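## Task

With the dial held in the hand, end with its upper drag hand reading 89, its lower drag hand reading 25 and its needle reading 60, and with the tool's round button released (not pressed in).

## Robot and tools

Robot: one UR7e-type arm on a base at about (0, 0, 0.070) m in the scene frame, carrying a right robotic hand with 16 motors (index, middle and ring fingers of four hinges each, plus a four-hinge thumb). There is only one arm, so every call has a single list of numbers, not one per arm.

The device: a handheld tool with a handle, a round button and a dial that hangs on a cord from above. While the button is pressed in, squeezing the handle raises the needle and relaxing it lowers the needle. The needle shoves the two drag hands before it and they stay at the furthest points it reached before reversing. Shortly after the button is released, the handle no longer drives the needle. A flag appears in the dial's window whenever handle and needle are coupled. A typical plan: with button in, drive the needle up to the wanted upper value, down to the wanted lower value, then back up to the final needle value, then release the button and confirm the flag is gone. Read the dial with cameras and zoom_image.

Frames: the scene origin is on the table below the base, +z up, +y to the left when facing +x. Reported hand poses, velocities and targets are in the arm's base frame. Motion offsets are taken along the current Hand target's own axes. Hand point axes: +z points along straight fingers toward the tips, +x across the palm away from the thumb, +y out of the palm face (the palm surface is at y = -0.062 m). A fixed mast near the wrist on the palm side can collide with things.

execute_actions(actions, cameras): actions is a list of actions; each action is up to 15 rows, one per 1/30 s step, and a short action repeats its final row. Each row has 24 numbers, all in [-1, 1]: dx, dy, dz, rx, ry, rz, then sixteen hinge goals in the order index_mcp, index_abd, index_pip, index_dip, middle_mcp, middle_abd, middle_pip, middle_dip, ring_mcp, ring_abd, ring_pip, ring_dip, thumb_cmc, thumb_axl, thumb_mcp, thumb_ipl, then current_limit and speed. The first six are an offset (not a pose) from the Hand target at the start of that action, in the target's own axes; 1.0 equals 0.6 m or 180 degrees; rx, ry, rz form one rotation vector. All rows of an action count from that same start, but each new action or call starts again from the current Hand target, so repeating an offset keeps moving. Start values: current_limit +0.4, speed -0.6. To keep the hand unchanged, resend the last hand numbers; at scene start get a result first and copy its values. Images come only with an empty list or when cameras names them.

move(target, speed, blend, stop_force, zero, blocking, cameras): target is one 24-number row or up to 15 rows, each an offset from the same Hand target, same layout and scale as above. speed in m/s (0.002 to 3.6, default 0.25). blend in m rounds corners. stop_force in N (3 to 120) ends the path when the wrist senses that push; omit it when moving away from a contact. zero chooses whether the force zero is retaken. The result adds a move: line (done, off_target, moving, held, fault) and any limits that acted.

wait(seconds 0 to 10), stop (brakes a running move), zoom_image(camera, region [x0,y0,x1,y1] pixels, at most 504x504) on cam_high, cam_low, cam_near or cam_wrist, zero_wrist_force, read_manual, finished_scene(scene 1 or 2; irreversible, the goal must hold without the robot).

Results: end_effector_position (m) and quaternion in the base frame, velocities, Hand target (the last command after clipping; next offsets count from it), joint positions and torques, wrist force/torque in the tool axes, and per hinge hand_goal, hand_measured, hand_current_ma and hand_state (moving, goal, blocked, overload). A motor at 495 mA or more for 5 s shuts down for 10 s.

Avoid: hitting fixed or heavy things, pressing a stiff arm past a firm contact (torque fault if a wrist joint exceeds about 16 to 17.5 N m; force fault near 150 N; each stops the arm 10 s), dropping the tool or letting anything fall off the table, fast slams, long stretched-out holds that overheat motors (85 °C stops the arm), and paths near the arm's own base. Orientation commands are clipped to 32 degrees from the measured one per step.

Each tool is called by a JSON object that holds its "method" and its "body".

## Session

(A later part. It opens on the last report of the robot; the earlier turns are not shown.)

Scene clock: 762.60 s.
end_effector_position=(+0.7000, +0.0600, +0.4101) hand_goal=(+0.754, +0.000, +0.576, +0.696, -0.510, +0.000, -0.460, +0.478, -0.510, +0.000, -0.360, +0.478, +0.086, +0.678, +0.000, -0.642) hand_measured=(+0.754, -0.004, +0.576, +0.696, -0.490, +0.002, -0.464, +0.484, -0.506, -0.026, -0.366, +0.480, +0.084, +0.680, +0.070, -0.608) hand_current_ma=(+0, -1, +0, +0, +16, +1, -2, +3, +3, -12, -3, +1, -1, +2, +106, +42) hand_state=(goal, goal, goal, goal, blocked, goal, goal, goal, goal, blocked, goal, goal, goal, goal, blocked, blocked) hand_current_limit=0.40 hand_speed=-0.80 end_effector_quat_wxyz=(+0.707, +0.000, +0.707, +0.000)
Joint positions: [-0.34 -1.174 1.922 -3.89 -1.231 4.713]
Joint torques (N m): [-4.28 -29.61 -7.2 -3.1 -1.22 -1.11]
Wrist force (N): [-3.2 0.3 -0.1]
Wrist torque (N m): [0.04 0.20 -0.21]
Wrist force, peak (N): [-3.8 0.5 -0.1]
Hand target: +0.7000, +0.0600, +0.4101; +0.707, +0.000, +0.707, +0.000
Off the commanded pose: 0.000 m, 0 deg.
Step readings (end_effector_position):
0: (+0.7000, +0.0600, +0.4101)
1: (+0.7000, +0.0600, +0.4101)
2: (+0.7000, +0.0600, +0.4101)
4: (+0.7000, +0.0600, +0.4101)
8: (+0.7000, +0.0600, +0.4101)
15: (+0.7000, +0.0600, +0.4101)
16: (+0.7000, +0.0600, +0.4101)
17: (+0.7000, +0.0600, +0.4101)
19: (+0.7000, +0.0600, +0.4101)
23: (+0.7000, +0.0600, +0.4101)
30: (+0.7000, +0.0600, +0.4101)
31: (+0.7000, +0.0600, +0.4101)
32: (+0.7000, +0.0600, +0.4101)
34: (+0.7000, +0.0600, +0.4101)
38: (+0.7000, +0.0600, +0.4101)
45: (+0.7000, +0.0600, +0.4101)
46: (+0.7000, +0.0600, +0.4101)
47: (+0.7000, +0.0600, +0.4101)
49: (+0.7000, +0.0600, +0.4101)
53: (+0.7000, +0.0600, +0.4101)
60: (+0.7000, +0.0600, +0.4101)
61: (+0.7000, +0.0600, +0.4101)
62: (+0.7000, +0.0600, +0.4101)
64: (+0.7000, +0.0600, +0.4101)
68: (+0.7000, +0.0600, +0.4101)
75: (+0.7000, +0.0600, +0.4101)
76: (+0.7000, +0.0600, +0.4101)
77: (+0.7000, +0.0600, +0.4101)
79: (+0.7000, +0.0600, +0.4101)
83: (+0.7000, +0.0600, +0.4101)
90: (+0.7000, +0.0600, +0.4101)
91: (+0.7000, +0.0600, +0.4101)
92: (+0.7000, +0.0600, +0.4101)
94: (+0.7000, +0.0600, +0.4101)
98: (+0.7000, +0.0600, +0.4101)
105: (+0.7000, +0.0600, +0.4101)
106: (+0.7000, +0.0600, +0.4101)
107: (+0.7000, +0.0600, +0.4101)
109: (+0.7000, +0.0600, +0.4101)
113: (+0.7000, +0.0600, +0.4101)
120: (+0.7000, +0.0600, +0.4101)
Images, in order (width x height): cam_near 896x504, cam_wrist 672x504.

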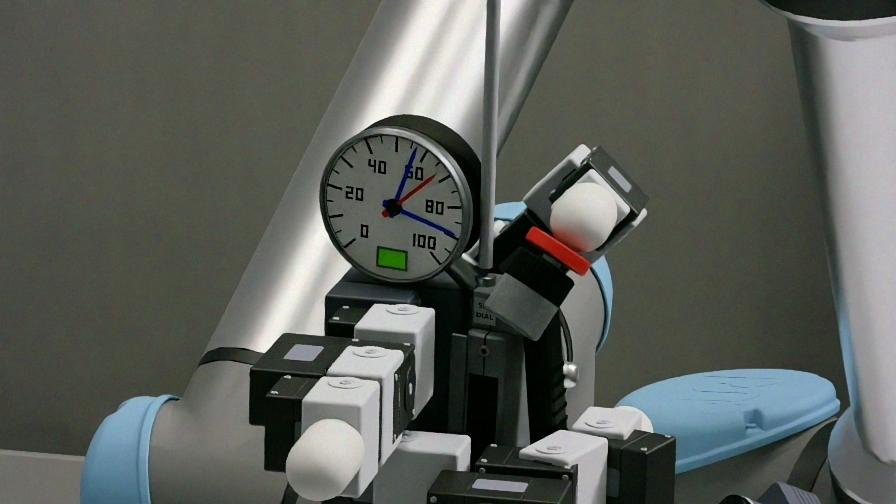

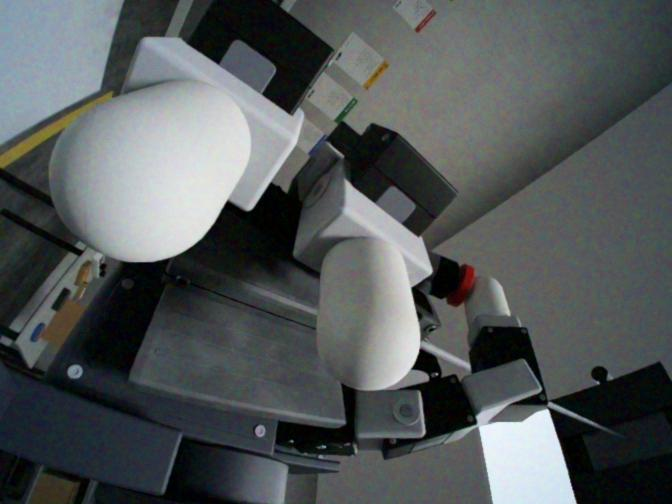

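{"method": "execute_actions", "body": {"actions": [[[0,0,0,0,0,0,0.754,0,0.576,0.696,-0.510,0,-0.460,0.478,-0.510,0,-0.360,0.478,0.085,0.677,0.3,-0.643,0.4,-0.6]],[[0,0,0,0,0,0,0.754,0,0.576,0.696,-0.510,0,-0.460,0.478,-0.510,0,-0.360,0.478,0.085,0.677,0.3,-0.643,0.4,-0.6]],[[0,0,0,0,0,0,0.754,0,0.576,0.696,-0.640,0,-0.860,0.478,-0.640,0,-0.760,0.478,0.085,0.677,0.3,-0.643,0.4,-0.75]],[[0,0,0,0,0,0,0.754,0,0.576,0.696,-0.640,0,-0.860,0.478,-0.640,0,-0.760,0.478,0.085,0.677,0.3,-0.643,0.4,-0.75]],[[0,0,0,0,0,0,0.754,0,0.576,0.696,-0.640,0,-0.860,0.478,-0.640,0,-0.760,0.478,0.085,0.677,0.0,-0.643,0.4,-0.8]],[[0,0,0,0,0,0,0.754,0,0.576,0.696,-0.640,0,-0.860,0.478,-0.640,0,-0.760,0.478,0.085,0.677,0.0,-0.643,0.4,-0.8]],[[0,0,0,0,0,0,0.754,0,0.576,0.696,-0.510,0,-0.460,0.478,-0.510,0,-0.360,0.478,0.085,0.677,0.0,-0.643,0.4,-0.8]],[[0,0,0,0,0,0,0.754,0,0.576,0.696,-0.510,0,-0.460,0.478,-0.510,0,-0.360,0.478,0.085,0.677,0.0,-0.643,0.4,-0.8]],[[0,0,0,0,0,0,0.754,0,0.576,0.696,-0.510,0,-0.460,0.478,-0.510,0,-0.360,0.478,0.085,0.677,0.3,-0.643,0.4,-0.6]],[[0,0,0,0,0,0,0.754,0,0.576,0.696,-0.510,0,-0.460,0.478,-0.510,0,-0.360,0.478,0.085,0.677,0.3,-0.643,0.4,-0.6]],[[0,0,0,0,0,0,0.754,0,0.576,0.696,-0.640,0,-0.860,0.478,-0.640,0,-0.760,0.478,0.085,0.677,0.3,-0.643,0.4,-0.75]],[[0,0,0,0,0,0,0.754,0,0.576,0.696,-0.640,0,-0.860,0.478,-0.640,0,-0.760,0.478,0.085,0.677,0.3,-0.643,0.4,-0.75]],[[0,0,0,0,0,0,0.754,0,0.576,0.696,-0.640,0,-0.860,0.478,-0.640,0,-0.760,0.478,0.085,0.677,0.0,-0.643,0.4,-0.8]],[[0,0,0,0,0,0,0.754,0,0.576,0.696,-0.640,0,-0.860,0.478,-0.640,0,-0.760,0.478,0.085,0.677,0.0,-0.643,0.4,-0.8]],[[0,0,0,0,0,0,0.754,0,0.576,0.696,-0.510,0,-0.460,0.478,-0.510,0,-0.360,0.478,0.085,0.677,0.0,-0.643,0.4,-0.8]],[[0,0,0,0,0,0,0.754,0,0.576,0.696,-0.510,0,-0.460,0.478,-0.510,0,-0.360,0.478,0.085,0.677,0.0,-0.643,0.4,-0.8]]], "cameras": ["cam_near","cam_wrist"]}}

{"method": "zoom_image", "body": {"camera": "cam_near", "region": [310, 110, 490, 290]}}

Scene clock: 796.17 s.
end_effector_position=(+0.7000, +0.0600, +0.4101) hand_goal=(+0.754, +0.000, +0.576, +0.696, -0.510, +0.000, -0.460, +0.478, -0.510, +0.000, -0.360, +0.478, +0.086, +0.678, +0.000, -0.642) hand_measured=(+0.754, -0.004, +0.576, +0.696, -0.492, +0.002, -0.464, +0.484, -0.506, -0.026, -0.366, +0.480, +0.082, +0.680, +0.070, -0.608) hand_current_ma=(+0, -1, +0, +0, +14, +1, -2, +3, +3, -12, -3, +1, -2, +1, +106, +42) hand_state=(goal, goal, goal, goal, goal, goal, goal, goal, goal, blocked, goal, goal, goal, goal, blocked, blocked) hand_current_limit=0.40 hand_speed=-0.80 end_effector_quat_wxyz=(+0.707, +0.000, +0.707, +0.000)
Joint positions: [-0.34 -1.174 1.922 -3.89 -1.231 4.713]
Joint torques (N m): [-5.81 -28.8 -14.02 -3 -1.14 -0.94]
Wrist force (N): [-3.1 0.8 0.2]
Wrist torque (N m): [0.08 0.16 -0.17]
Wrist force, peak (N): [-3.7 0.6 0.2]
Hand target: +0.7000, +0.0600, +0.4101; +0.707, +0.000, +0.707, +0.000
Off the commanded pose: 0.000 m, 0 deg.
Step readings (end_effector_position):
0: (+0.7000, +0.0600, +0.4101)
1: (+0.7000, +0.0600, +0.4101)
2: (+0.7000, +0.0600, +0.4101)
4: (+0.7000, +0.0600, +0.4101)
8: (+0.7000, +0.0600, +0.4101)
15: (+0.7000, +0.0600, +0.4101)
16: (+0.7000, +0.0600, +0.4101)
17: (+0.7000, +0.0600, +0.4101)
19: (+0.7000, +0.0600, +0.4101)
23: (+0.7000, +0.0600, +0.4101)
30: (+0.7000, +0.0600, +0.4101)
31: (+0.7000, +0.0600, +0.4101)
32: (+0.7000, +0.0600, +0.4101)
34: (+0.7000, +0.0600, +0.4101)
38: (+0.7000, +0.0600, +0.4101)
45: (+0.7000, +0.0600, +0.4101)
46: (+0.7000, +0.0600, +0.4101)
47: (+0.7000, +0.0600, +0.4101)
49: (+0.7000, +0.0600, +0.4101)
53: (+0.7000, +0.0600, +0.4101)
60: (+0.7000, +0.0600, +0.4101)
61: (+0.7000, +0.0600, +0.4101)
62: (+0.7000, +0.0600, +0.4101)
64: (+0.7000, +0.0600, +0.4101)
68: (+0.7000, +0.0600, +0.4101)
75: (+0.7000, +0.0600, +0.4101)
76: (+0.7000, +0.0600, +0.4101)
77: (+0.7000, +0.0600, +0.4101)
79: (+0.7000, +0.0600, +0.4101)
83: (+0.7000, +0.0600, +0.4101)
90: (+0.7000, +0.0600, +0.4101)
91: (+0.7000, +0.0600, +0.4101)
92: (+0.7000, +0.0600, +0.4101)
94: (+0.7000, +0.0600, +0.4101)
98: (+0.7000, +0.0600, +0.4101)
105: (+0.7000, +0.0600, +0.4101)
106: (+0.7000, +0.0600, +0.4101)
107: (+0.7000, +0.0600, +0.4101)
109: (+0.7000, +0.0600, +0.4101)
113: (+0.7000, +0.0600, +0.4101)
120: (+0.7000, +0.0600, +0.4101)
121: (+0.7000, +0.0600, +0.4101)
122: (+0.7000, +0.0600, +0.4101)
124: (+0.7000, +0.0600, +0.4101)
128: (+0.7000, +0.0600, +0.4101)
135: (+0.7000, +0.0600, +0.4101)
136: (+0.7000, +0.0600, +0.4101)
137: (+0.7000, +0.0600, +0.4101)
139: (+0.7000, +0.0600, +0.4101)
143: (+0.7000, +0.0600, +0.4101)
150: (+0.7000, +0.0600, +0.4101)
151: (+0.7000, +0.0600, +0.4101)
152: (+0.7000, +0.0600, +0.4101)
154: (+0.7000, +0.0600, +0.4101)
158: (+0.7000, +0.0600, +0.4101)
165: (+0.7000, +0.0600, +0.4101)
166: (+0.7000, +0.0600, +0.4101)
167: (+0.7000, +0.0600, +0.4101)
169: (+0.7000, +0.0600, +0.4101)
173: (+0.7000, +0.0600, +0.4101)
180: (+0.7000, +0.0600, +0.4101)
181: (+0.7000, +0.0600, +0.4101)
182: (+0.7000, +0.0600, +0.4101)
184: (+0.7000, +0.0600, +0.4101)
The list stops here: 17 later lines are left out.
Images, in order (width x height): cam_near 896x504, cam_wrist 672x504.

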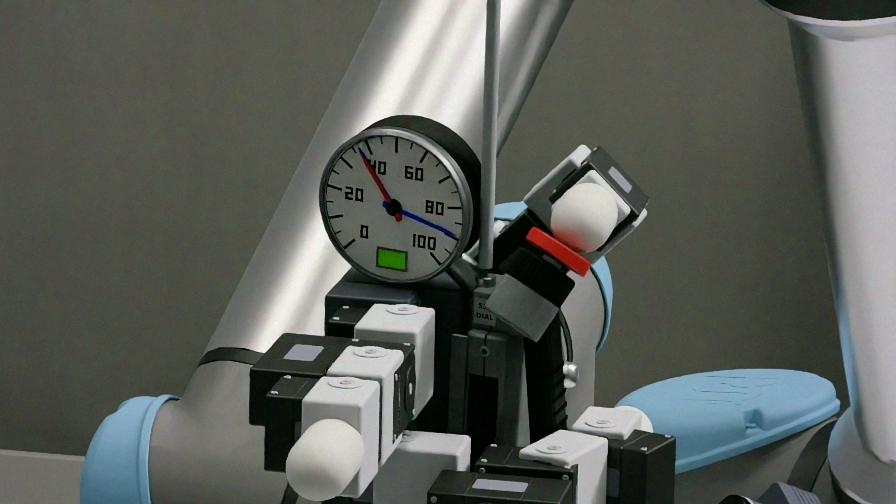

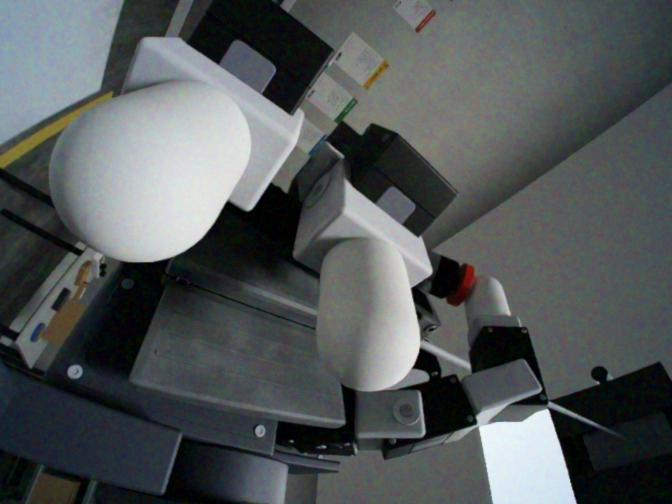

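Scaled by 2.800 from the camera's 896x504 image, which has a finer 1280x720 frame.

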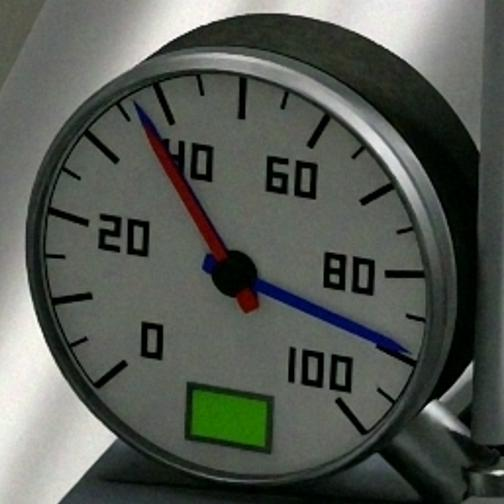

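{"method": "execute_actions", "body": {"actions": [[[0,0,0,0,0,0,0.754,0,0.576,0.696,-0.510,0,-0.460,0.478,-0.510,0,-0.360,0.478,0.085,0.677,0.3,-0.643,0.4,-0.6]],[[0,0,0,0,0,0,0.754,0,0.576,0.696,-0.510,0,-0.460,0.478,-0.510,0,-0.360,0.478,0.085,0.677,0.3,-0.643,0.4,-0.6]],[[0,0,0,0,0,0,0.754,0,0.576,0.696,-0.640,0,-0.860,0.478,-0.640,0,-0.760,0.478,0.085,0.677,0.3,-0.643,0.4,-0.75]],[[0,0,0,0,0,0,0.754,0,0.576,0.696,-0.640,0,-0.860,0.478,-0.640,0,-0.760,0.478,0.085,0.677,0.3,-0.643,0.4,-0.75]],[[0,0,0,0,0,0,0.754,0,0.576,0.696,-0.640,0,-0.860,0.478,-0.640,0,-0.760,0.478,0.085,0.677,0.0,-0.643,0.4,-0.8]],[[0,0,0,0,0,0,0.754,0,0.576,0.696,-0.640,0,-0.860,0.478,-0.640,0,-0.760,0.478,0.085,0.677,0.0,-0.643,0.4,-0.8]],[[0,0,0,0,0,0,0.754,0,0.576,0.696,-0.550,0,-0.630,0.478,-0.550,0,-0.530,0.478,0.085,0.677,0.0,-0.643,0.4,-0.85]],[[0,0,0,0,0,0,0.754,0,0.576,0.696,-0.550,0,-0.630,0.478,-0.550,0,-0.530,0.478,0.085,0.677,0.0,-0.643,0.4,-0.85]]], "cameras": ["cam_near"]}}

{"method": "zoom_image", "body": {"camera": "cam_near", "region": [310, 110, 490, 290]}}

{"method": "zoom_image", "body": {"camera": "cam_near", "region": [315, 120, 415, 220]}}

Scene clock: 818.87 s.
end_effector_position=(+0.7000, +0.0600, +0.4101) hand_goal=(+0.754, +0.000, +0.576, +0.696, -0.550, +0.000, -0.630, +0.478, -0.550, +0.000, -0.530, +0.478, +0.086, +0.678, +0.000, -0.642) hand_measured=(+0.754, -0.004, +0.576, +0.696, -0.486, +0.006, -0.598, +0.484, -0.532, -0.030, -0.524, +0.480, +0.080, +0.676, +0.086, -0.608) hand_current_ma=(+0, -1, +0, +0, +72, +2, +28, +3, +13, -14, +3, +1, -3, +0, +136, +44) hand_state=(goal, goal, goal, goal, blocked, goal, blocked, goal, goal, blocked, goal, goal, goal, goal, blocked, blocked) hand_current_limit=0.40 hand_speed=-0.85 end_effector_quat_wxyz=(+0.707, +0.000, +0.707, +0.000)
Joint positions: [-0.34 -1.174 1.922 -3.89 -1.231 4.713]
Joint torques (N m): [-5.78 -29.25 -18.27 -3.04 -1.1 -0.76]
Wrist force (N): [-0.1 0.2 0.1]
Wrist torque (N m): [0.02 0.02 -0.03]
Wrist force, peak (N): [-4.0 0.4 0.2]
Hand target: +0.7000, +0.0600, +0.4101; +0.707, +0.000, +0.707, +0.000
Off the commanded pose: 0.000 m, 0 deg.
Step readings (end_effector_position):
0: (+0.7000, +0.0600, +0.4101)
1: (+0.7000, +0.0600, +0.4101)
2: (+0.7000, +0.0600, +0.4101)
4: (+0.7000, +0.0600, +0.4101)
8: (+0.7000, +0.0600, +0.4101)
15: (+0.7000, +0.0600, +0.4101)
16: (+0.7000, +0.0600, +0.4101)
17: (+0.7000, +0.0600, +0.4101)
19: (+0.7000, +0.0600, +0.4101)
23: (+0.7000, +0.0600, +0.4101)
30: (+0.7000, +0.0600, +0.4101)
31: (+0.7000, +0.0600, +0.4101)
32: (+0.7000, +0.0600, +0.4101)
34: (+0.7000, +0.0600, +0.4101)
38: (+0.7000, +0.0600, +0.4101)
45: (+0.7000, +0.0600, +0.4101)
46: (+0.7000, +0.0600, +0.4101)
47: (+0.7000, +0.0600, +0.4101)
49: (+0.7000, +0.0600, +0.4101)
53: (+0.7000, +0.0600, +0.4101)
60: (+0.7000, +0.0600, +0.4101)
61: (+0.7000, +0.0600, +0.4101)
62: (+0.7000, +0.0600, +0.4101)
64: (+0.7000, +0.0600, +0.4101)
68: (+0.7000, +0.0600, +0.4101)
75: (+0.7000, +0.0600, +0.4101)
76: (+0.7000, +0.0600, +0.4101)
77: (+0.7000, +0.0600, +0.4101)
79: (+0.7000, +0.0600, +0.4101)
83: (+0.7000, +0.0600, +0.4101)
90: (+0.7000, +0.0600, +0.4101)
91: (+0.7000, +0.0600, +0.4101)
92: (+0.7000, +0.0600, +0.4101)
94: (+0.7000, +0.0600, +0.4101)
98: (+0.7000, +0.0600, +0.4101)
105: (+0.7000, +0.0600, +0.4101)
106: (+0.7000, +0.0600, +0.4101)
107: (+0.7000, +0.0600, +0.4101)
109: (+0.7000, +0.0600, +0.4101)
113: (+0.7000, +0.0600, +0.4101)
120: (+0.7000, +0.0600, +0.4101)
Images, in order (width x height): cam_near 896x504.

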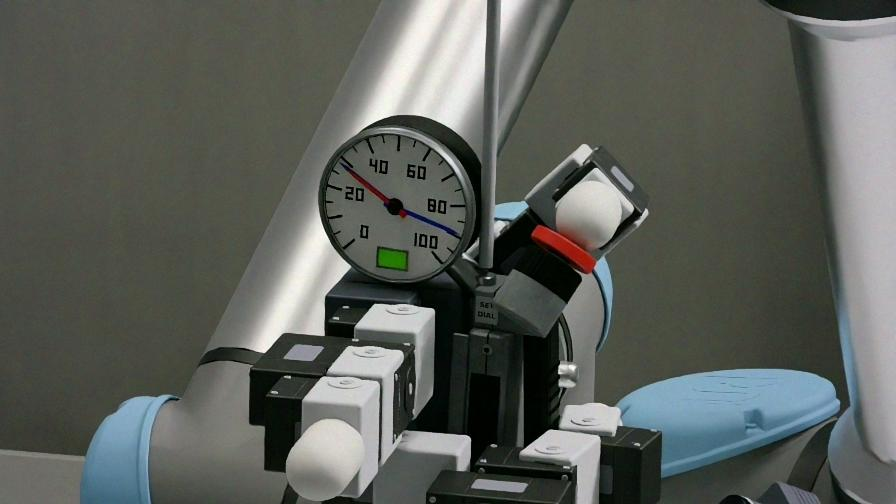

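Scaled by 2.800 from the camera's 896x504 image, which has a finer 1280x720 frame.

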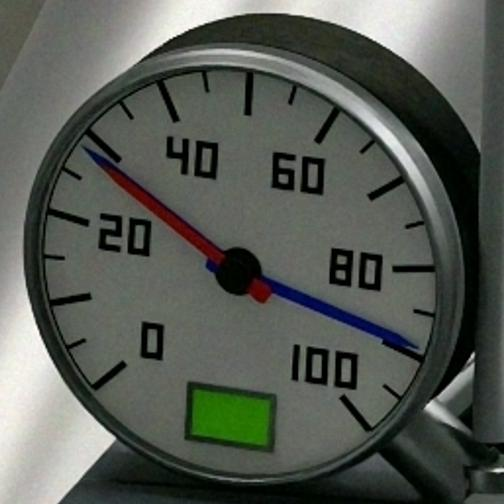

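Scaled by 5.040 from the camera's 896x504 image, which has a finer 1280x720 frame.

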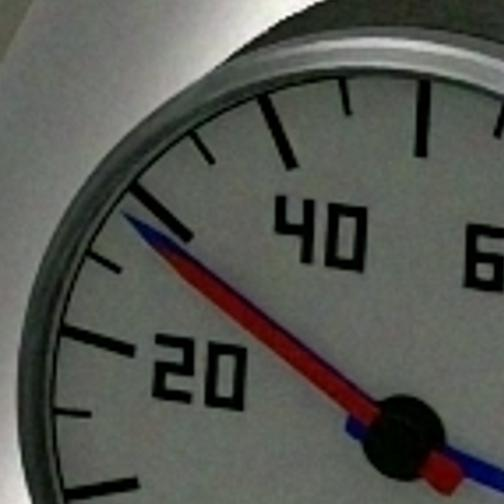

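{"method": "execute_actions", "body": {"actions": [[[0,0,0,0,0,0,0.754,0,0.576,0.696,-0.540,0,-0.597,0.478,-0.540,0,-0.497,0.478,0.085,0.677,0.0,-0.643,0.4,-0.9]]], "cameras": ["cam_near"]}}

{"method": "zoom_image", "body": {"camera": "cam_near", "region": [315, 120, 415, 220]}}

Scene clock: 834.70 s.
end_effector_position=(+0.7000, +0.0600, +0.4101) hand_goal=(+0.754, +0.000, +0.576, +0.696, -0.540, +0.000, -0.596, +0.478, -0.540, +0.000, -0.496, +0.478, +0.086, +0.678, +0.000, -0.642) hand_measured=(+0.754, -0.004, +0.576, +0.696, -0.484, +0.006, -0.572, +0.484, -0.524, -0.030, -0.486, +0.480, +0.080, +0.676, +0.086, -0.608) hand_current_ma=(+0, -1, +0, +0, +59, +2, +19, +3, +12, -14, +5, +1, -3, +0, +136, +44) hand_state=(goal, goal, goal, goal, blocked, goal, blocked, goal, goal, blocked, goal, goal, goal, goal, blocked, blocked) hand_current_limit=0.40 hand_speed=-0.90 end_effector_quat_wxyz=(+0.707, +0.000, +0.707, +0.000)
Joint positions: [-0.34 -1.174 1.922 -3.89 -1.231 4.713]
Joint torques (N m): [-4.94 -28.46 -20.81 -2.96 -1.25 -0.71]
Wrist force (N): [-0.3 0.3 0.0]
Wrist torque (N m): [0.04 0.01 -0.02]
Wrist force, peak (N): [-0.9 0.4 -0.2]
Hand target: +0.7000, +0.0600, +0.4101; +0.707, +0.000, +0.707, +0.000
Off the commanded pose: 0.000 m, 0 deg.
Step readings (end_effector_position):
0: (+0.7000, +0.0600, +0.4101)
1: (+0.7000, +0.0600, +0.4101)
2: (+0.7000, +0.0600, +0.4101)
4: (+0.7000, +0.0600, +0.4101)
8: (+0.7000, +0.0600, +0.4101)
15: (+0.7000, +0.0600, +0.4101)
Images, in order (width x height): cam_near 896x504.

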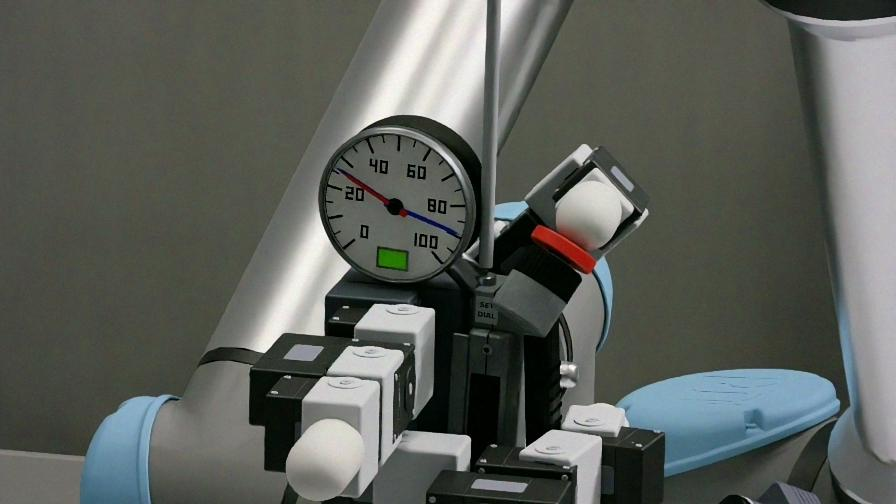

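Scaled by 5.040 from the camera's 896x504 image, which has a finer 1280x720 frame.

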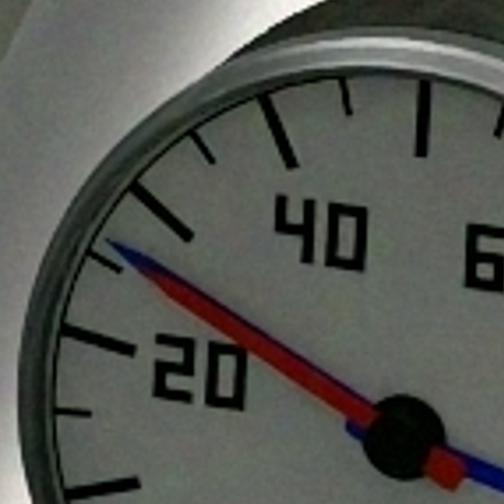

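{"method": "execute_actions", "body": {"actions": [[[0,0,0,0,0,0,0.754,0,0.576,0.696,-0.534,0,-0.574,0.478,-0.534,0,-0.474,0.478,0.085,0.677,0.0,-0.643,0.4,-0.92]]], "cameras": ["cam_near"]}}

{"method": "zoom_image", "body": {"camera": "cam_near", "region": [315, 120, 415, 220]}}

Scene clock: 841.87 s.
end_effector_position=(+0.7000, +0.0600, +0.4101) hand_goal=(+0.754, +0.000, +0.576, +0.696, -0.534, +0.000, -0.574, +0.478, -0.534, +0.000, -0.474, +0.478, +0.086, +0.678, +0.000, -0.642) hand_measured=(+0.754, -0.004, +0.576, +0.696, -0.484, +0.006, -0.554, +0.484, -0.520, -0.030, -0.466, +0.480, +0.080, +0.676, +0.086, -0.608) hand_current_ma=(+0, -1, +0, +0, +51, +2, +14, +3, +10, -14, +5, +1, -3, +0, +136, +44) hand_state=(goal, goal, goal, goal, blocked, goal, goal, goal, goal, blocked, goal, goal, goal, goal, blocked, blocked) hand_current_limit=0.40 hand_speed=-0.92 end_effector_quat_wxyz=(+0.707, +0.000, +0.707, +0.000)
Joint positions: [-0.34 -1.174 1.922 -3.89 -1.231 4.713]
Joint torques (N m): [-5.5 -28.46 -22.54 -2.86 -0.96 -0.72]
Wrist force (N): [-0.9 0.5 -0.2]
Wrist torque (N m): [0.09 0.09 -0.06]
Wrist force, peak (N): [-0.8 0.8 -0.1]
Hand target: +0.7000, +0.0600, +0.4101; +0.707, +0.000, +0.707, +0.000
Off the commanded pose: 0.000 m, 0 deg.
Step readings (end_effector_position):
0: (+0.7000, +0.0600, +0.4101)
1: (+0.7000, +0.0600, +0.4101)
2: (+0.7000, +0.0600, +0.4101)
4: (+0.7000, +0.0600, +0.4101)
8: (+0.7000, +0.0600, +0.4101)
15: (+0.7000, +0.0600, +0.4101)
Images, in order (width x height): cam_near 896x504.

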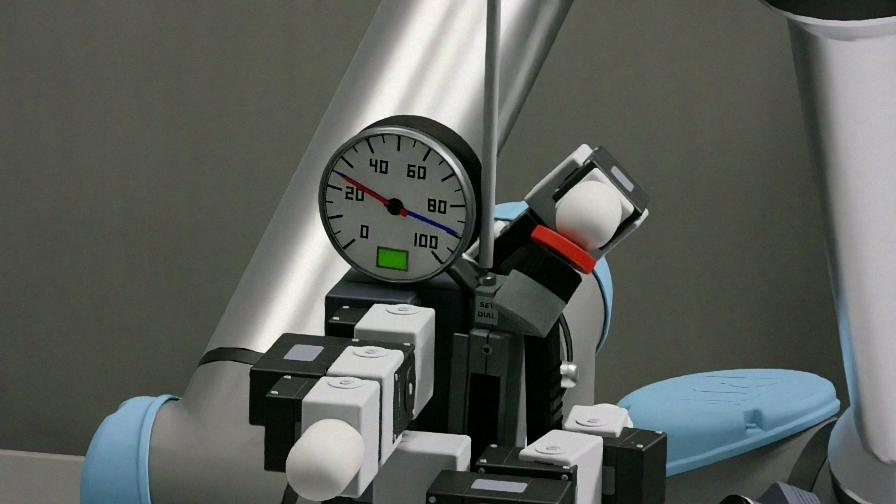

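Scaled by 5.040 from the camera's 896x504 image, which has a finer 1280x720 frame.

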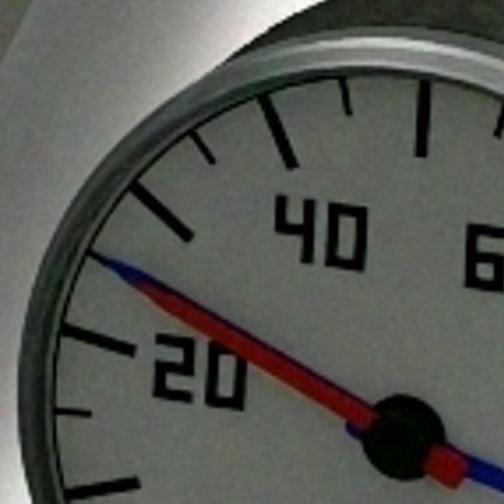

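{"method": "execute_actions", "body": {"actions": [[[0,0,0,0,0,0,0.754,0,0.576,0.696,-0.640,0,-0.860,0.478,-0.640,0,-0.760,0.478,0.085,0.677,0.0,-0.643,0.4,-0.8]],[[0,0,0,0,0,0,0.754,0,0.576,0.696,-0.640,0,-0.860,0.478,-0.640,0,-0.760,0.478,0.085,0.677,0.0,-0.643,0.4,-0.8]],[[0,0,0,0,0,0,0.754,0,0.576,0.696,-0.640,0,-0.860,0.478,-0.640,0,-0.760,0.478,0.085,0.677,0.3,-0.643,0.4,-0.6]],[[0,0,0,0,0,0,0.754,0,0.576,0.696,-0.640,0,-0.860,0.478,-0.640,0,-0.760,0.478,0.085,0.677,0.3,-0.643,0.4,-0.6]],[[0,0,0,0,0,0,0.754,0,0.576,0.696,-0.510,0,-0.470,0.478,-0.510,0,-0.370,0.478,0.085,0.677,0.3,-0.643,0.4,-0.75]],[[0,0,0,0,0,0,0.754,0,0.576,0.696,-0.510,0,-0.470,0.478,-0.510,0,-0.370,0.478,0.085,0.677,0.3,-0.643,0.4,-0.75]],[[0,0,0,0,0,0,0.754,0,0.576,0.696,-0.510,0,-0.470,0.478,-0.510,0,-0.370,0.478,0.085,0.677,0.0,-0.643,0.4,-0.8]],[[0,0,0,0,0,0,0.754,0,0.576,0.696,-0.510,0,-0.470,0.478,-0.510,0,-0.370,0.478,0.085,0.677,0.0,-0.643,0.4,-0.8]],[[0,0,0,0,0,0,0.754,0,0.576,0.696,-0.640,0,-0.860,0.478,-0.640,0,-0.760,0.478,0.085,0.677,0.0,-0.643,0.4,-0.8]],[[0,0,0,0,0,0,0.754,0,0.576,0.696,-0.640,0,-0.860,0.478,-0.640,0,-0.760,0.478,0.085,0.677,0.0,-0.643,0.4,-0.8]],[[0,0,0,0,0,0,0.754,0,0.576,0.696,-0.640,0,-0.860,0.478,-0.640,0,-0.760,0.478,0.085,0.677,0.3,-0.643,0.4,-0.6]],[[0,0,0,0,0,0,0.754,0,0.576,0.696,-0.640,0,-0.860,0.478,-0.640,0,-0.760,0.478,0.085,0.677,0.3,-0.643,0.4,-0.6]],[[0,0,0,0,0,0,0.754,0,0.576,0.696,-0.510,0,-0.470,0.478,-0.510,0,-0.370,0.478,0.085,0.677,0.3,-0.643,0.4,-0.75]],[[0,0,0,0,0,0,0.754,0,0.576,0.696,-0.510,0,-0.470,0.478,-0.510,0,-0.370,0.478,0.085,0.677,0.3,-0.643,0.4,-0.75]],[[0,0,0,0,0,0,0.754,0,0.576,0.696,-0.510,0,-0.470,0.478,-0.510,0,-0.370,0.478,0.085,0.677,0.0,-0.643,0.4,-0.8]],[[0,0,0,0,0,0,0.754,0,0.576,0.696,-0.510,0,-0.470,0.478,-0.510,0,-0.370,0.478,0.085,0.677,0.0,-0.643,0.4,-0.8]],[[0,0,0,0,0,0,0.754,0,0.576,0.696,-0.570,0,-0.690,0.478,-0.570,0,-0.590,0.478,0.085,0.677,0.0,-0.643,0.4,-0.85]],[[0,0,0,0,0,0,0.754,0,0.576,0.696,-0.570,0,-0.690,0.478,-0.570,0,-0.590,0.478,0.085,0.677,0.0,-0.643,0.4,-0.85]]], "cameras": ["cam_near"]}}

{"method": "zoom_image", "body": {"camera": "cam_near", "region": [310, 110, 490, 290]}}

{"method": "zoom_image", "body": {"camera": "cam_near", "region": [370, 120, 470, 220]}}

Scene clock: 898.67 s.
end_effector_position=(+0.7000, +0.0600, +0.4101) hand_goal=(+0.754, +0.000, +0.576, +0.696, -0.570, +0.000, -0.690, +0.478, -0.570, +0.000, -0.590, +0.478, +0.086, +0.678, +0.000, -0.642) hand_measured=(+0.754, -0.004, +0.576, +0.696, -0.492, +0.008, -0.576, +0.484, -0.520, -0.026, -0.532, +0.480, +0.080, +0.678, +0.070, -0.608) hand_current_ma=(+0, -1, +0, +0, +94, +2, +141, +3, +53, -12, +57, +1, -3, +0, +105, +42) hand_state=(goal, goal, goal, goal, blocked, goal, blocked, goal, blocked, blocked, blocked, goal, goal, goal, blocked, blocked) hand_current_limit=0.40 hand_speed=-0.85 end_effector_quat_wxyz=(+0.707, +0.000, +0.707, +0.000)
Joint positions: [-0.34 -1.174 1.922 -3.89 -1.231 4.713]
Joint torques (N m): [-5.14 -28.67 -29.47 -2.85 -0.69 -0.46]
Wrist force (N): [-1.9 0.5 -0.1]
Wrist torque (N m): [0.07 0.12 -0.12]
Wrist force, peak (N): [-3.7 0.4 -0.3]
Hand target: +0.7000, +0.0600, +0.4101; +0.707, +0.000, +0.707, +0.000
Off the commanded pose: 0.000 m, 0 deg.
Step readings (end_effector_position):
0: (+0.7000, +0.0600, +0.4101)
1: (+0.7000, +0.0600, +0.4101)
2: (+0.7000, +0.0600, +0.4101)
4: (+0.7000, +0.0600, +0.4101)
8: (+0.7000, +0.0600, +0.4101)
15: (+0.7000, +0.0600, +0.4101)
16: (+0.7000, +0.0600, +0.4101)
17: (+0.7000, +0.0600, +0.4101)
19: (+0.7000, +0.0600, +0.4101)
23: (+0.7000, +0.0600, +0.4101)
30: (+0.7000, +0.0600, +0.4101)
31: (+0.7000, +0.0600, +0.4101)
32: (+0.7000, +0.0600, +0.4101)
34: (+0.7000, +0.0600, +0.4101)
38: (+0.7000, +0.0600, +0.4101)
45: (+0.7000, +0.0600, +0.4101)
46: (+0.7000, +0.0600, +0.4101)
47: (+0.7000, +0.0600, +0.4101)
49: (+0.7000, +0.0600, +0.4101)
53: (+0.7000, +0.0600, +0.4101)
60: (+0.7000, +0.0600, +0.4101)
61: (+0.7000, +0.0600, +0.4101)
62: (+0.7000, +0.0600, +0.4101)
64: (+0.7000, +0.0600, +0.4101)
68: (+0.7000, +0.0600, +0.4101)
75: (+0.7000, +0.0600, +0.4101)
76: (+0.7000, +0.0600, +0.4101)
77: (+0.7000, +0.0600, +0.4101)
79: (+0.7000, +0.0600, +0.4101)
83: (+0.7000, +0.0600, +0.4101)
90: (+0.7000, +0.0600, +0.4101)
91: (+0.7000, +0.0600, +0.4101)
92: (+0.7000, +0.0600, +0.4101)
94: (+0.7000, +0.0600, +0.4101)
98: (+0.7000, +0.0600, +0.4101)
105: (+0.7000, +0.0600, +0.4101)
106: (+0.7000, +0.0600, +0.4101)
107: (+0.7000, +0.0600, +0.4101)
109: (+0.7000, +0.0600, +0.4101)
113: (+0.7000, +0.0600, +0.4101)
120: (+0.7000, +0.0600, +0.4101)
121: (+0.7000, +0.0600, +0.4101)
122: (+0.7000, +0.0600, +0.4101)
124: (+0.7000, +0.0600, +0.4101)
128: (+0.7000, +0.0600, +0.4101)
135: (+0.7000, +0.0600, +0.4101)
136: (+0.7000, +0.0600, +0.4101)
137: (+0.7000, +0.0600, +0.4101)
139: (+0.7000, +0.0600, +0.4101)
143: (+0.7000, +0.0600, +0.4101)
150: (+0.7000, +0.0600, +0.4101)
151: (+0.7000, +0.0600, +0.4101)
152: (+0.7000, +0.0600, +0.4101)
154: (+0.7000, +0.0600, +0.4101)
158: (+0.7000, +0.0600, +0.4101)
165: (+0.7000, +0.0600, +0.4101)
166: (+0.7000, +0.0600, +0.4101)
167: (+0.7000, +0.0600, +0.4101)
169: (+0.7000, +0.0600, +0.4101)
173: (+0.7000, +0.0600, +0.4101)
180: (+0.7000, +0.0600, +0.4101)
181: (+0.7000, +0.0600, +0.4101)
182: (+0.7000, +0.0600, +0.4101)
184: (+0.7000, +0.0600, +0.4101)
The list stops here: 27 later lines are left out.
Images, in order (width x height): cam_near 896x504.

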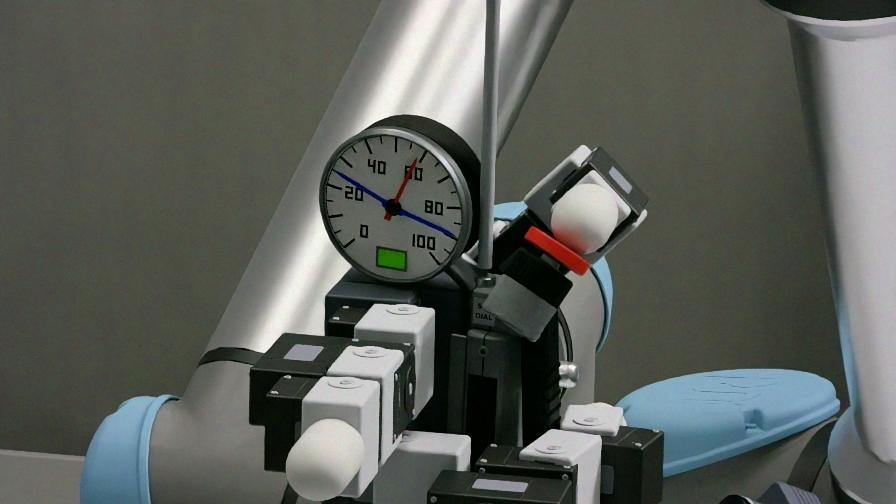

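Scaled by 2.800 from the camera's 896x504 image, which has a finer 1280x720 frame.

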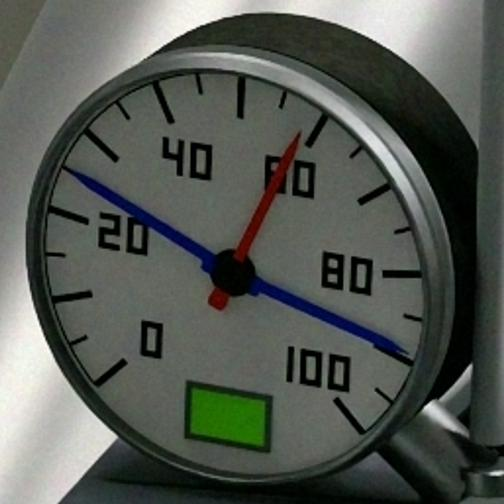

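Scaled by 5.040 from the camera's 896x504 image, which has a finer 1280x720 frame.

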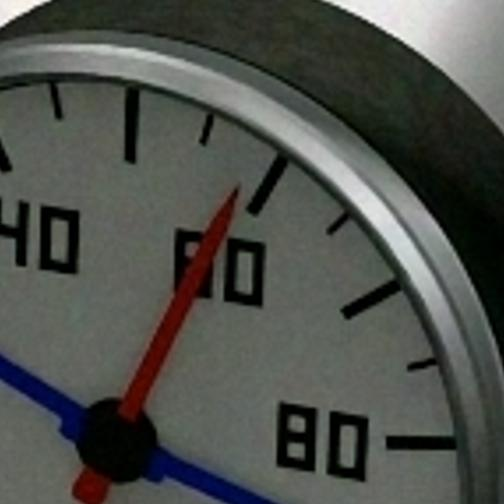

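{"method": "execute_actions", "body": {"actions": [[[0,0,0,0,0,0,0.754,0,0.576,0.696,-0.580,0,-0.716,0.478,-0.580,0,-0.616,0.478,0.085,0.677,0.0,-0.643,0.4,-0.92]]], "cameras": ["cam_near"]}}

{"method": "zoom_image", "body": {"camera": "cam_near", "region": [370, 120, 470, 220]}}

Scene clock: 908.23 s.
end_effector_position=(+0.7000, +0.0600, +0.4101) hand_goal=(+0.754, +0.000, +0.576, +0.696, -0.580, +0.000, -0.716, +0.478, -0.580, +0.000, -0.616, +0.478, +0.086, +0.678, +0.000, -0.642) hand_measured=(+0.754, -0.004, +0.576, +0.696, -0.496, +0.008, -0.596, +0.484, -0.526, -0.026, -0.556, +0.480, +0.080, +0.678, +0.070, -0.608) hand_current_ma=(+0, -1, +0, +0, +103, +3, +152, +3, +58, -12, +61, +1, -3, +0, +104, +42) hand_state=(goal, goal, goal, goal, blocked, goal, blocked, goal, blocked, blocked, blocked, goal, goal, goal, blocked, blocked) hand_current_limit=0.40 hand_speed=-0.92 end_effector_quat_wxyz=(+0.707, +0.000, +0.707, +0.000)
Joint positions: [-0.34 -1.174 1.922 -3.89 -1.231 4.713]
Joint torques (N m): [-5.28 -28.97 -29.81 -2.71 -0.72 -0.57]
Wrist force (N): [-1.4 0.4 -0.3]
Wrist torque (N m): [0.07 0.08 -0.08]
Wrist force, peak (N): [-2.1 0.8 -0.3]
Hand target: +0.7000, +0.0600, +0.4101; +0.707, +0.000, +0.707, +0.000
Off the commanded pose: 0.000 m, 0 deg.
Step readings (end_effector_position):
0: (+0.7000, +0.0600, +0.4101)
1: (+0.7000, +0.0600, +0.4101)
2: (+0.7000, +0.0600, +0.4101)
4: (+0.7000, +0.0600, +0.4101)
8: (+0.7000, +0.0600, +0.4101)
15: (+0.7000, +0.0600, +0.4101)
Images, in order (width x height): cam_near 896x504.

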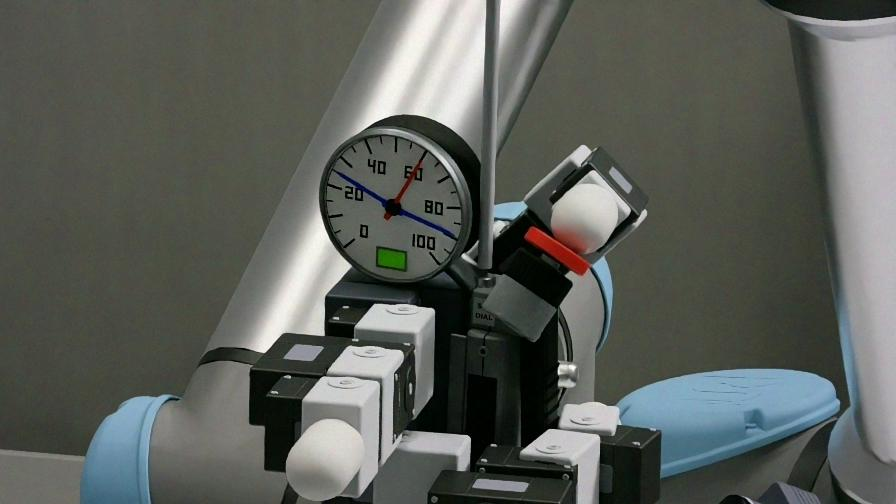

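Scaled by 5.040 from the camera's 896x504 image, which has a finer 1280x720 frame.

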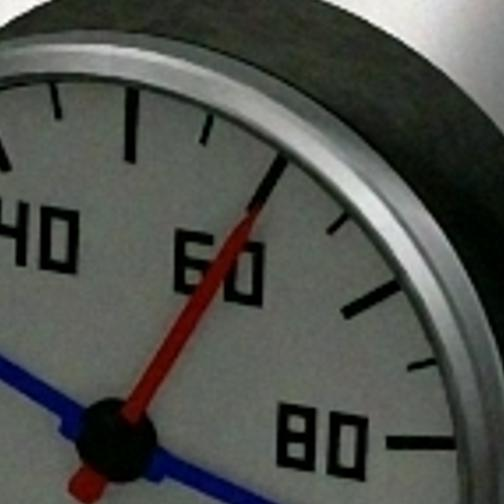

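{"method": "execute_actions", "body": {"actions": [[[0,0,0,0,0,0,0.754,0,0.576,0.696,-0.580,0,-0.716,0.478,-0.580,0,-0.616,0.478,0.085,0.677,0.3,-0.643,0.4,-0.6]],[[0,0,0,0,0,0,0.754,0,0.576,0.696,-0.580,0,-0.716,0.478,-0.580,0,-0.616,0.478,0.085,0.677,0.3,-0.643,0.4,-0.6]],[[0,0,0,0,0,0,0.754,0,0.576,0.696,-0.510,0,-0.518,0.478,-0.510,0,-0.412,0.478,0.085,0.677,0.3,-0.643,0.4,-0.8]]], "cameras": ["cam_near"]}}

{"method": "zoom_image", "body": {"camera": "cam_near", "region": [310, 110, 490, 290]}}

{"method": "zoom_image", "body": {"camera": "cam_near", "region": [370, 120, 470, 220]}}

Scene clock: 925.57 s.
end_effector_position=(+0.7000, +0.0600, +0.4101) hand_goal=(+0.754, +0.000, +0.576, +0.696, -0.510, +0.000, -0.518, +0.478, -0.510, +0.000, -0.412, +0.478, +0.086, +0.678, +0.300, -0.642) hand_measured=(+0.754, -0.004, +0.576, +0.696, -0.476, +0.014, -0.500, +0.484, -0.498, -0.026, -0.412, +0.480, +0.080, +0.680, +0.294, -0.640) hand_current_ma=(+0, -1, +0, +0, +32, +6, +12, +3, +8, -12, +0, +1, -3, +2, -4, +2) hand_state=(goal, goal, goal, goal, blocked, goal, goal, goal, goal, blocked, goal, goal, goal, goal, goal, goal) hand_current_limit=0.40 hand_speed=-0.80 end_effector_quat_wxyz=(+0.707, +0.000, +0.707, +0.000)
Joint positions: [-0.34 -1.174 1.922 -3.89 -1.231 4.713]
Joint torques (N m): [-5.28 -28.62 -28.84 -2.87 -0.74 -0.52]
Wrist force (N): [-2.7 0.3 0.2]
Wrist torque (N m): [0.02 0.17 -0.18]
Wrist force, peak (N): [-3.2 0.7 0.1]
Hand target: +0.7000, +0.0600, +0.4101; +0.707, +0.000, +0.707, +0.000
Off the commanded pose: 0.000 m, 0 deg.
Step readings (end_effector_position):
0: (+0.7000, +0.0600, +0.4101)
1: (+0.7000, +0.0600, +0.4101)
2: (+0.7000, +0.0600, +0.4101)
4: (+0.7000, +0.0600, +0.4101)
8: (+0.7000, +0.0600, +0.4101)
15: (+0.7000, +0.0600, +0.4101)
16: (+0.7000, +0.0600, +0.4101)
17: (+0.7000, +0.0600, +0.4101)
19: (+0.7000, +0.0600, +0.4101)
23: (+0.7000, +0.0600, +0.4101)
30: (+0.7000, +0.0600, +0.4101)
31: (+0.7000, +0.0600, +0.4101)
32: (+0.7000, +0.0600, +0.4101)
34: (+0.7000, +0.0600, +0.4101)
38: (+0.7000, +0.0600, +0.4101)
45: (+0.7000, +0.0600, +0.4101)
Images, in order (width x height): cam_near 896x504.

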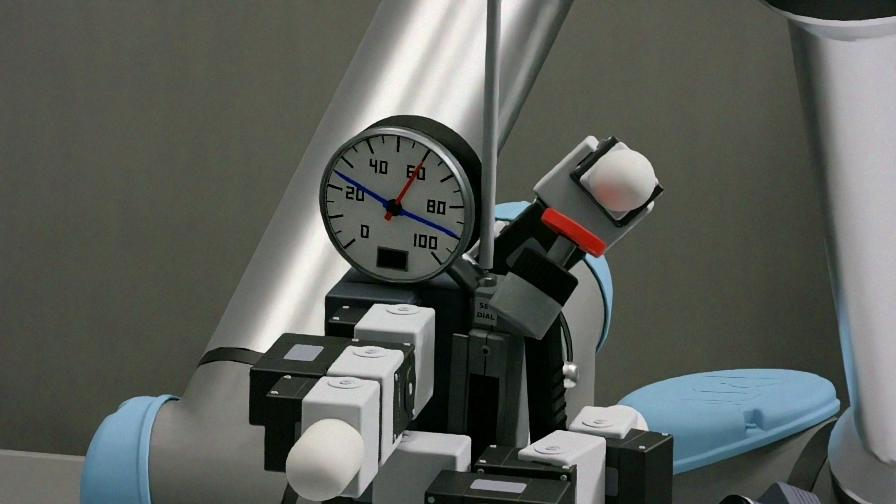

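Scaled by 2.800 from the camera's 896x504 image, which has a finer 1280x720 frame.

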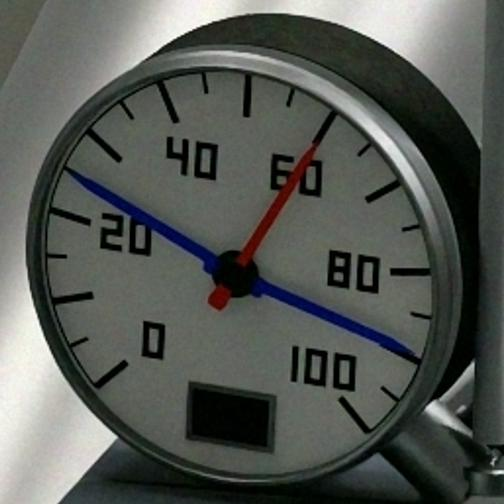

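Scaled by 5.040 from the camera's 896x504 image, which has a finer 1280x720 frame.

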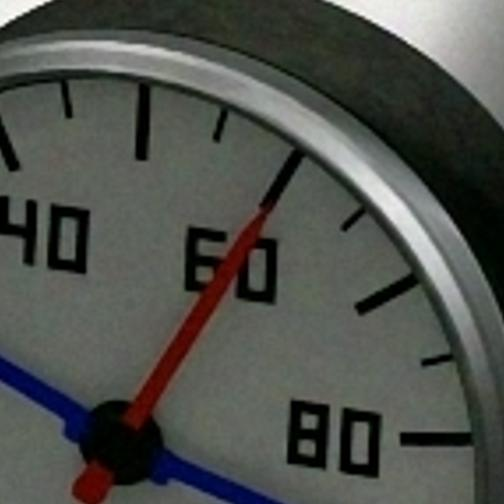

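{"method": "finished_scene", "body": {"scene": 1}}

The scene is finished: the task was done.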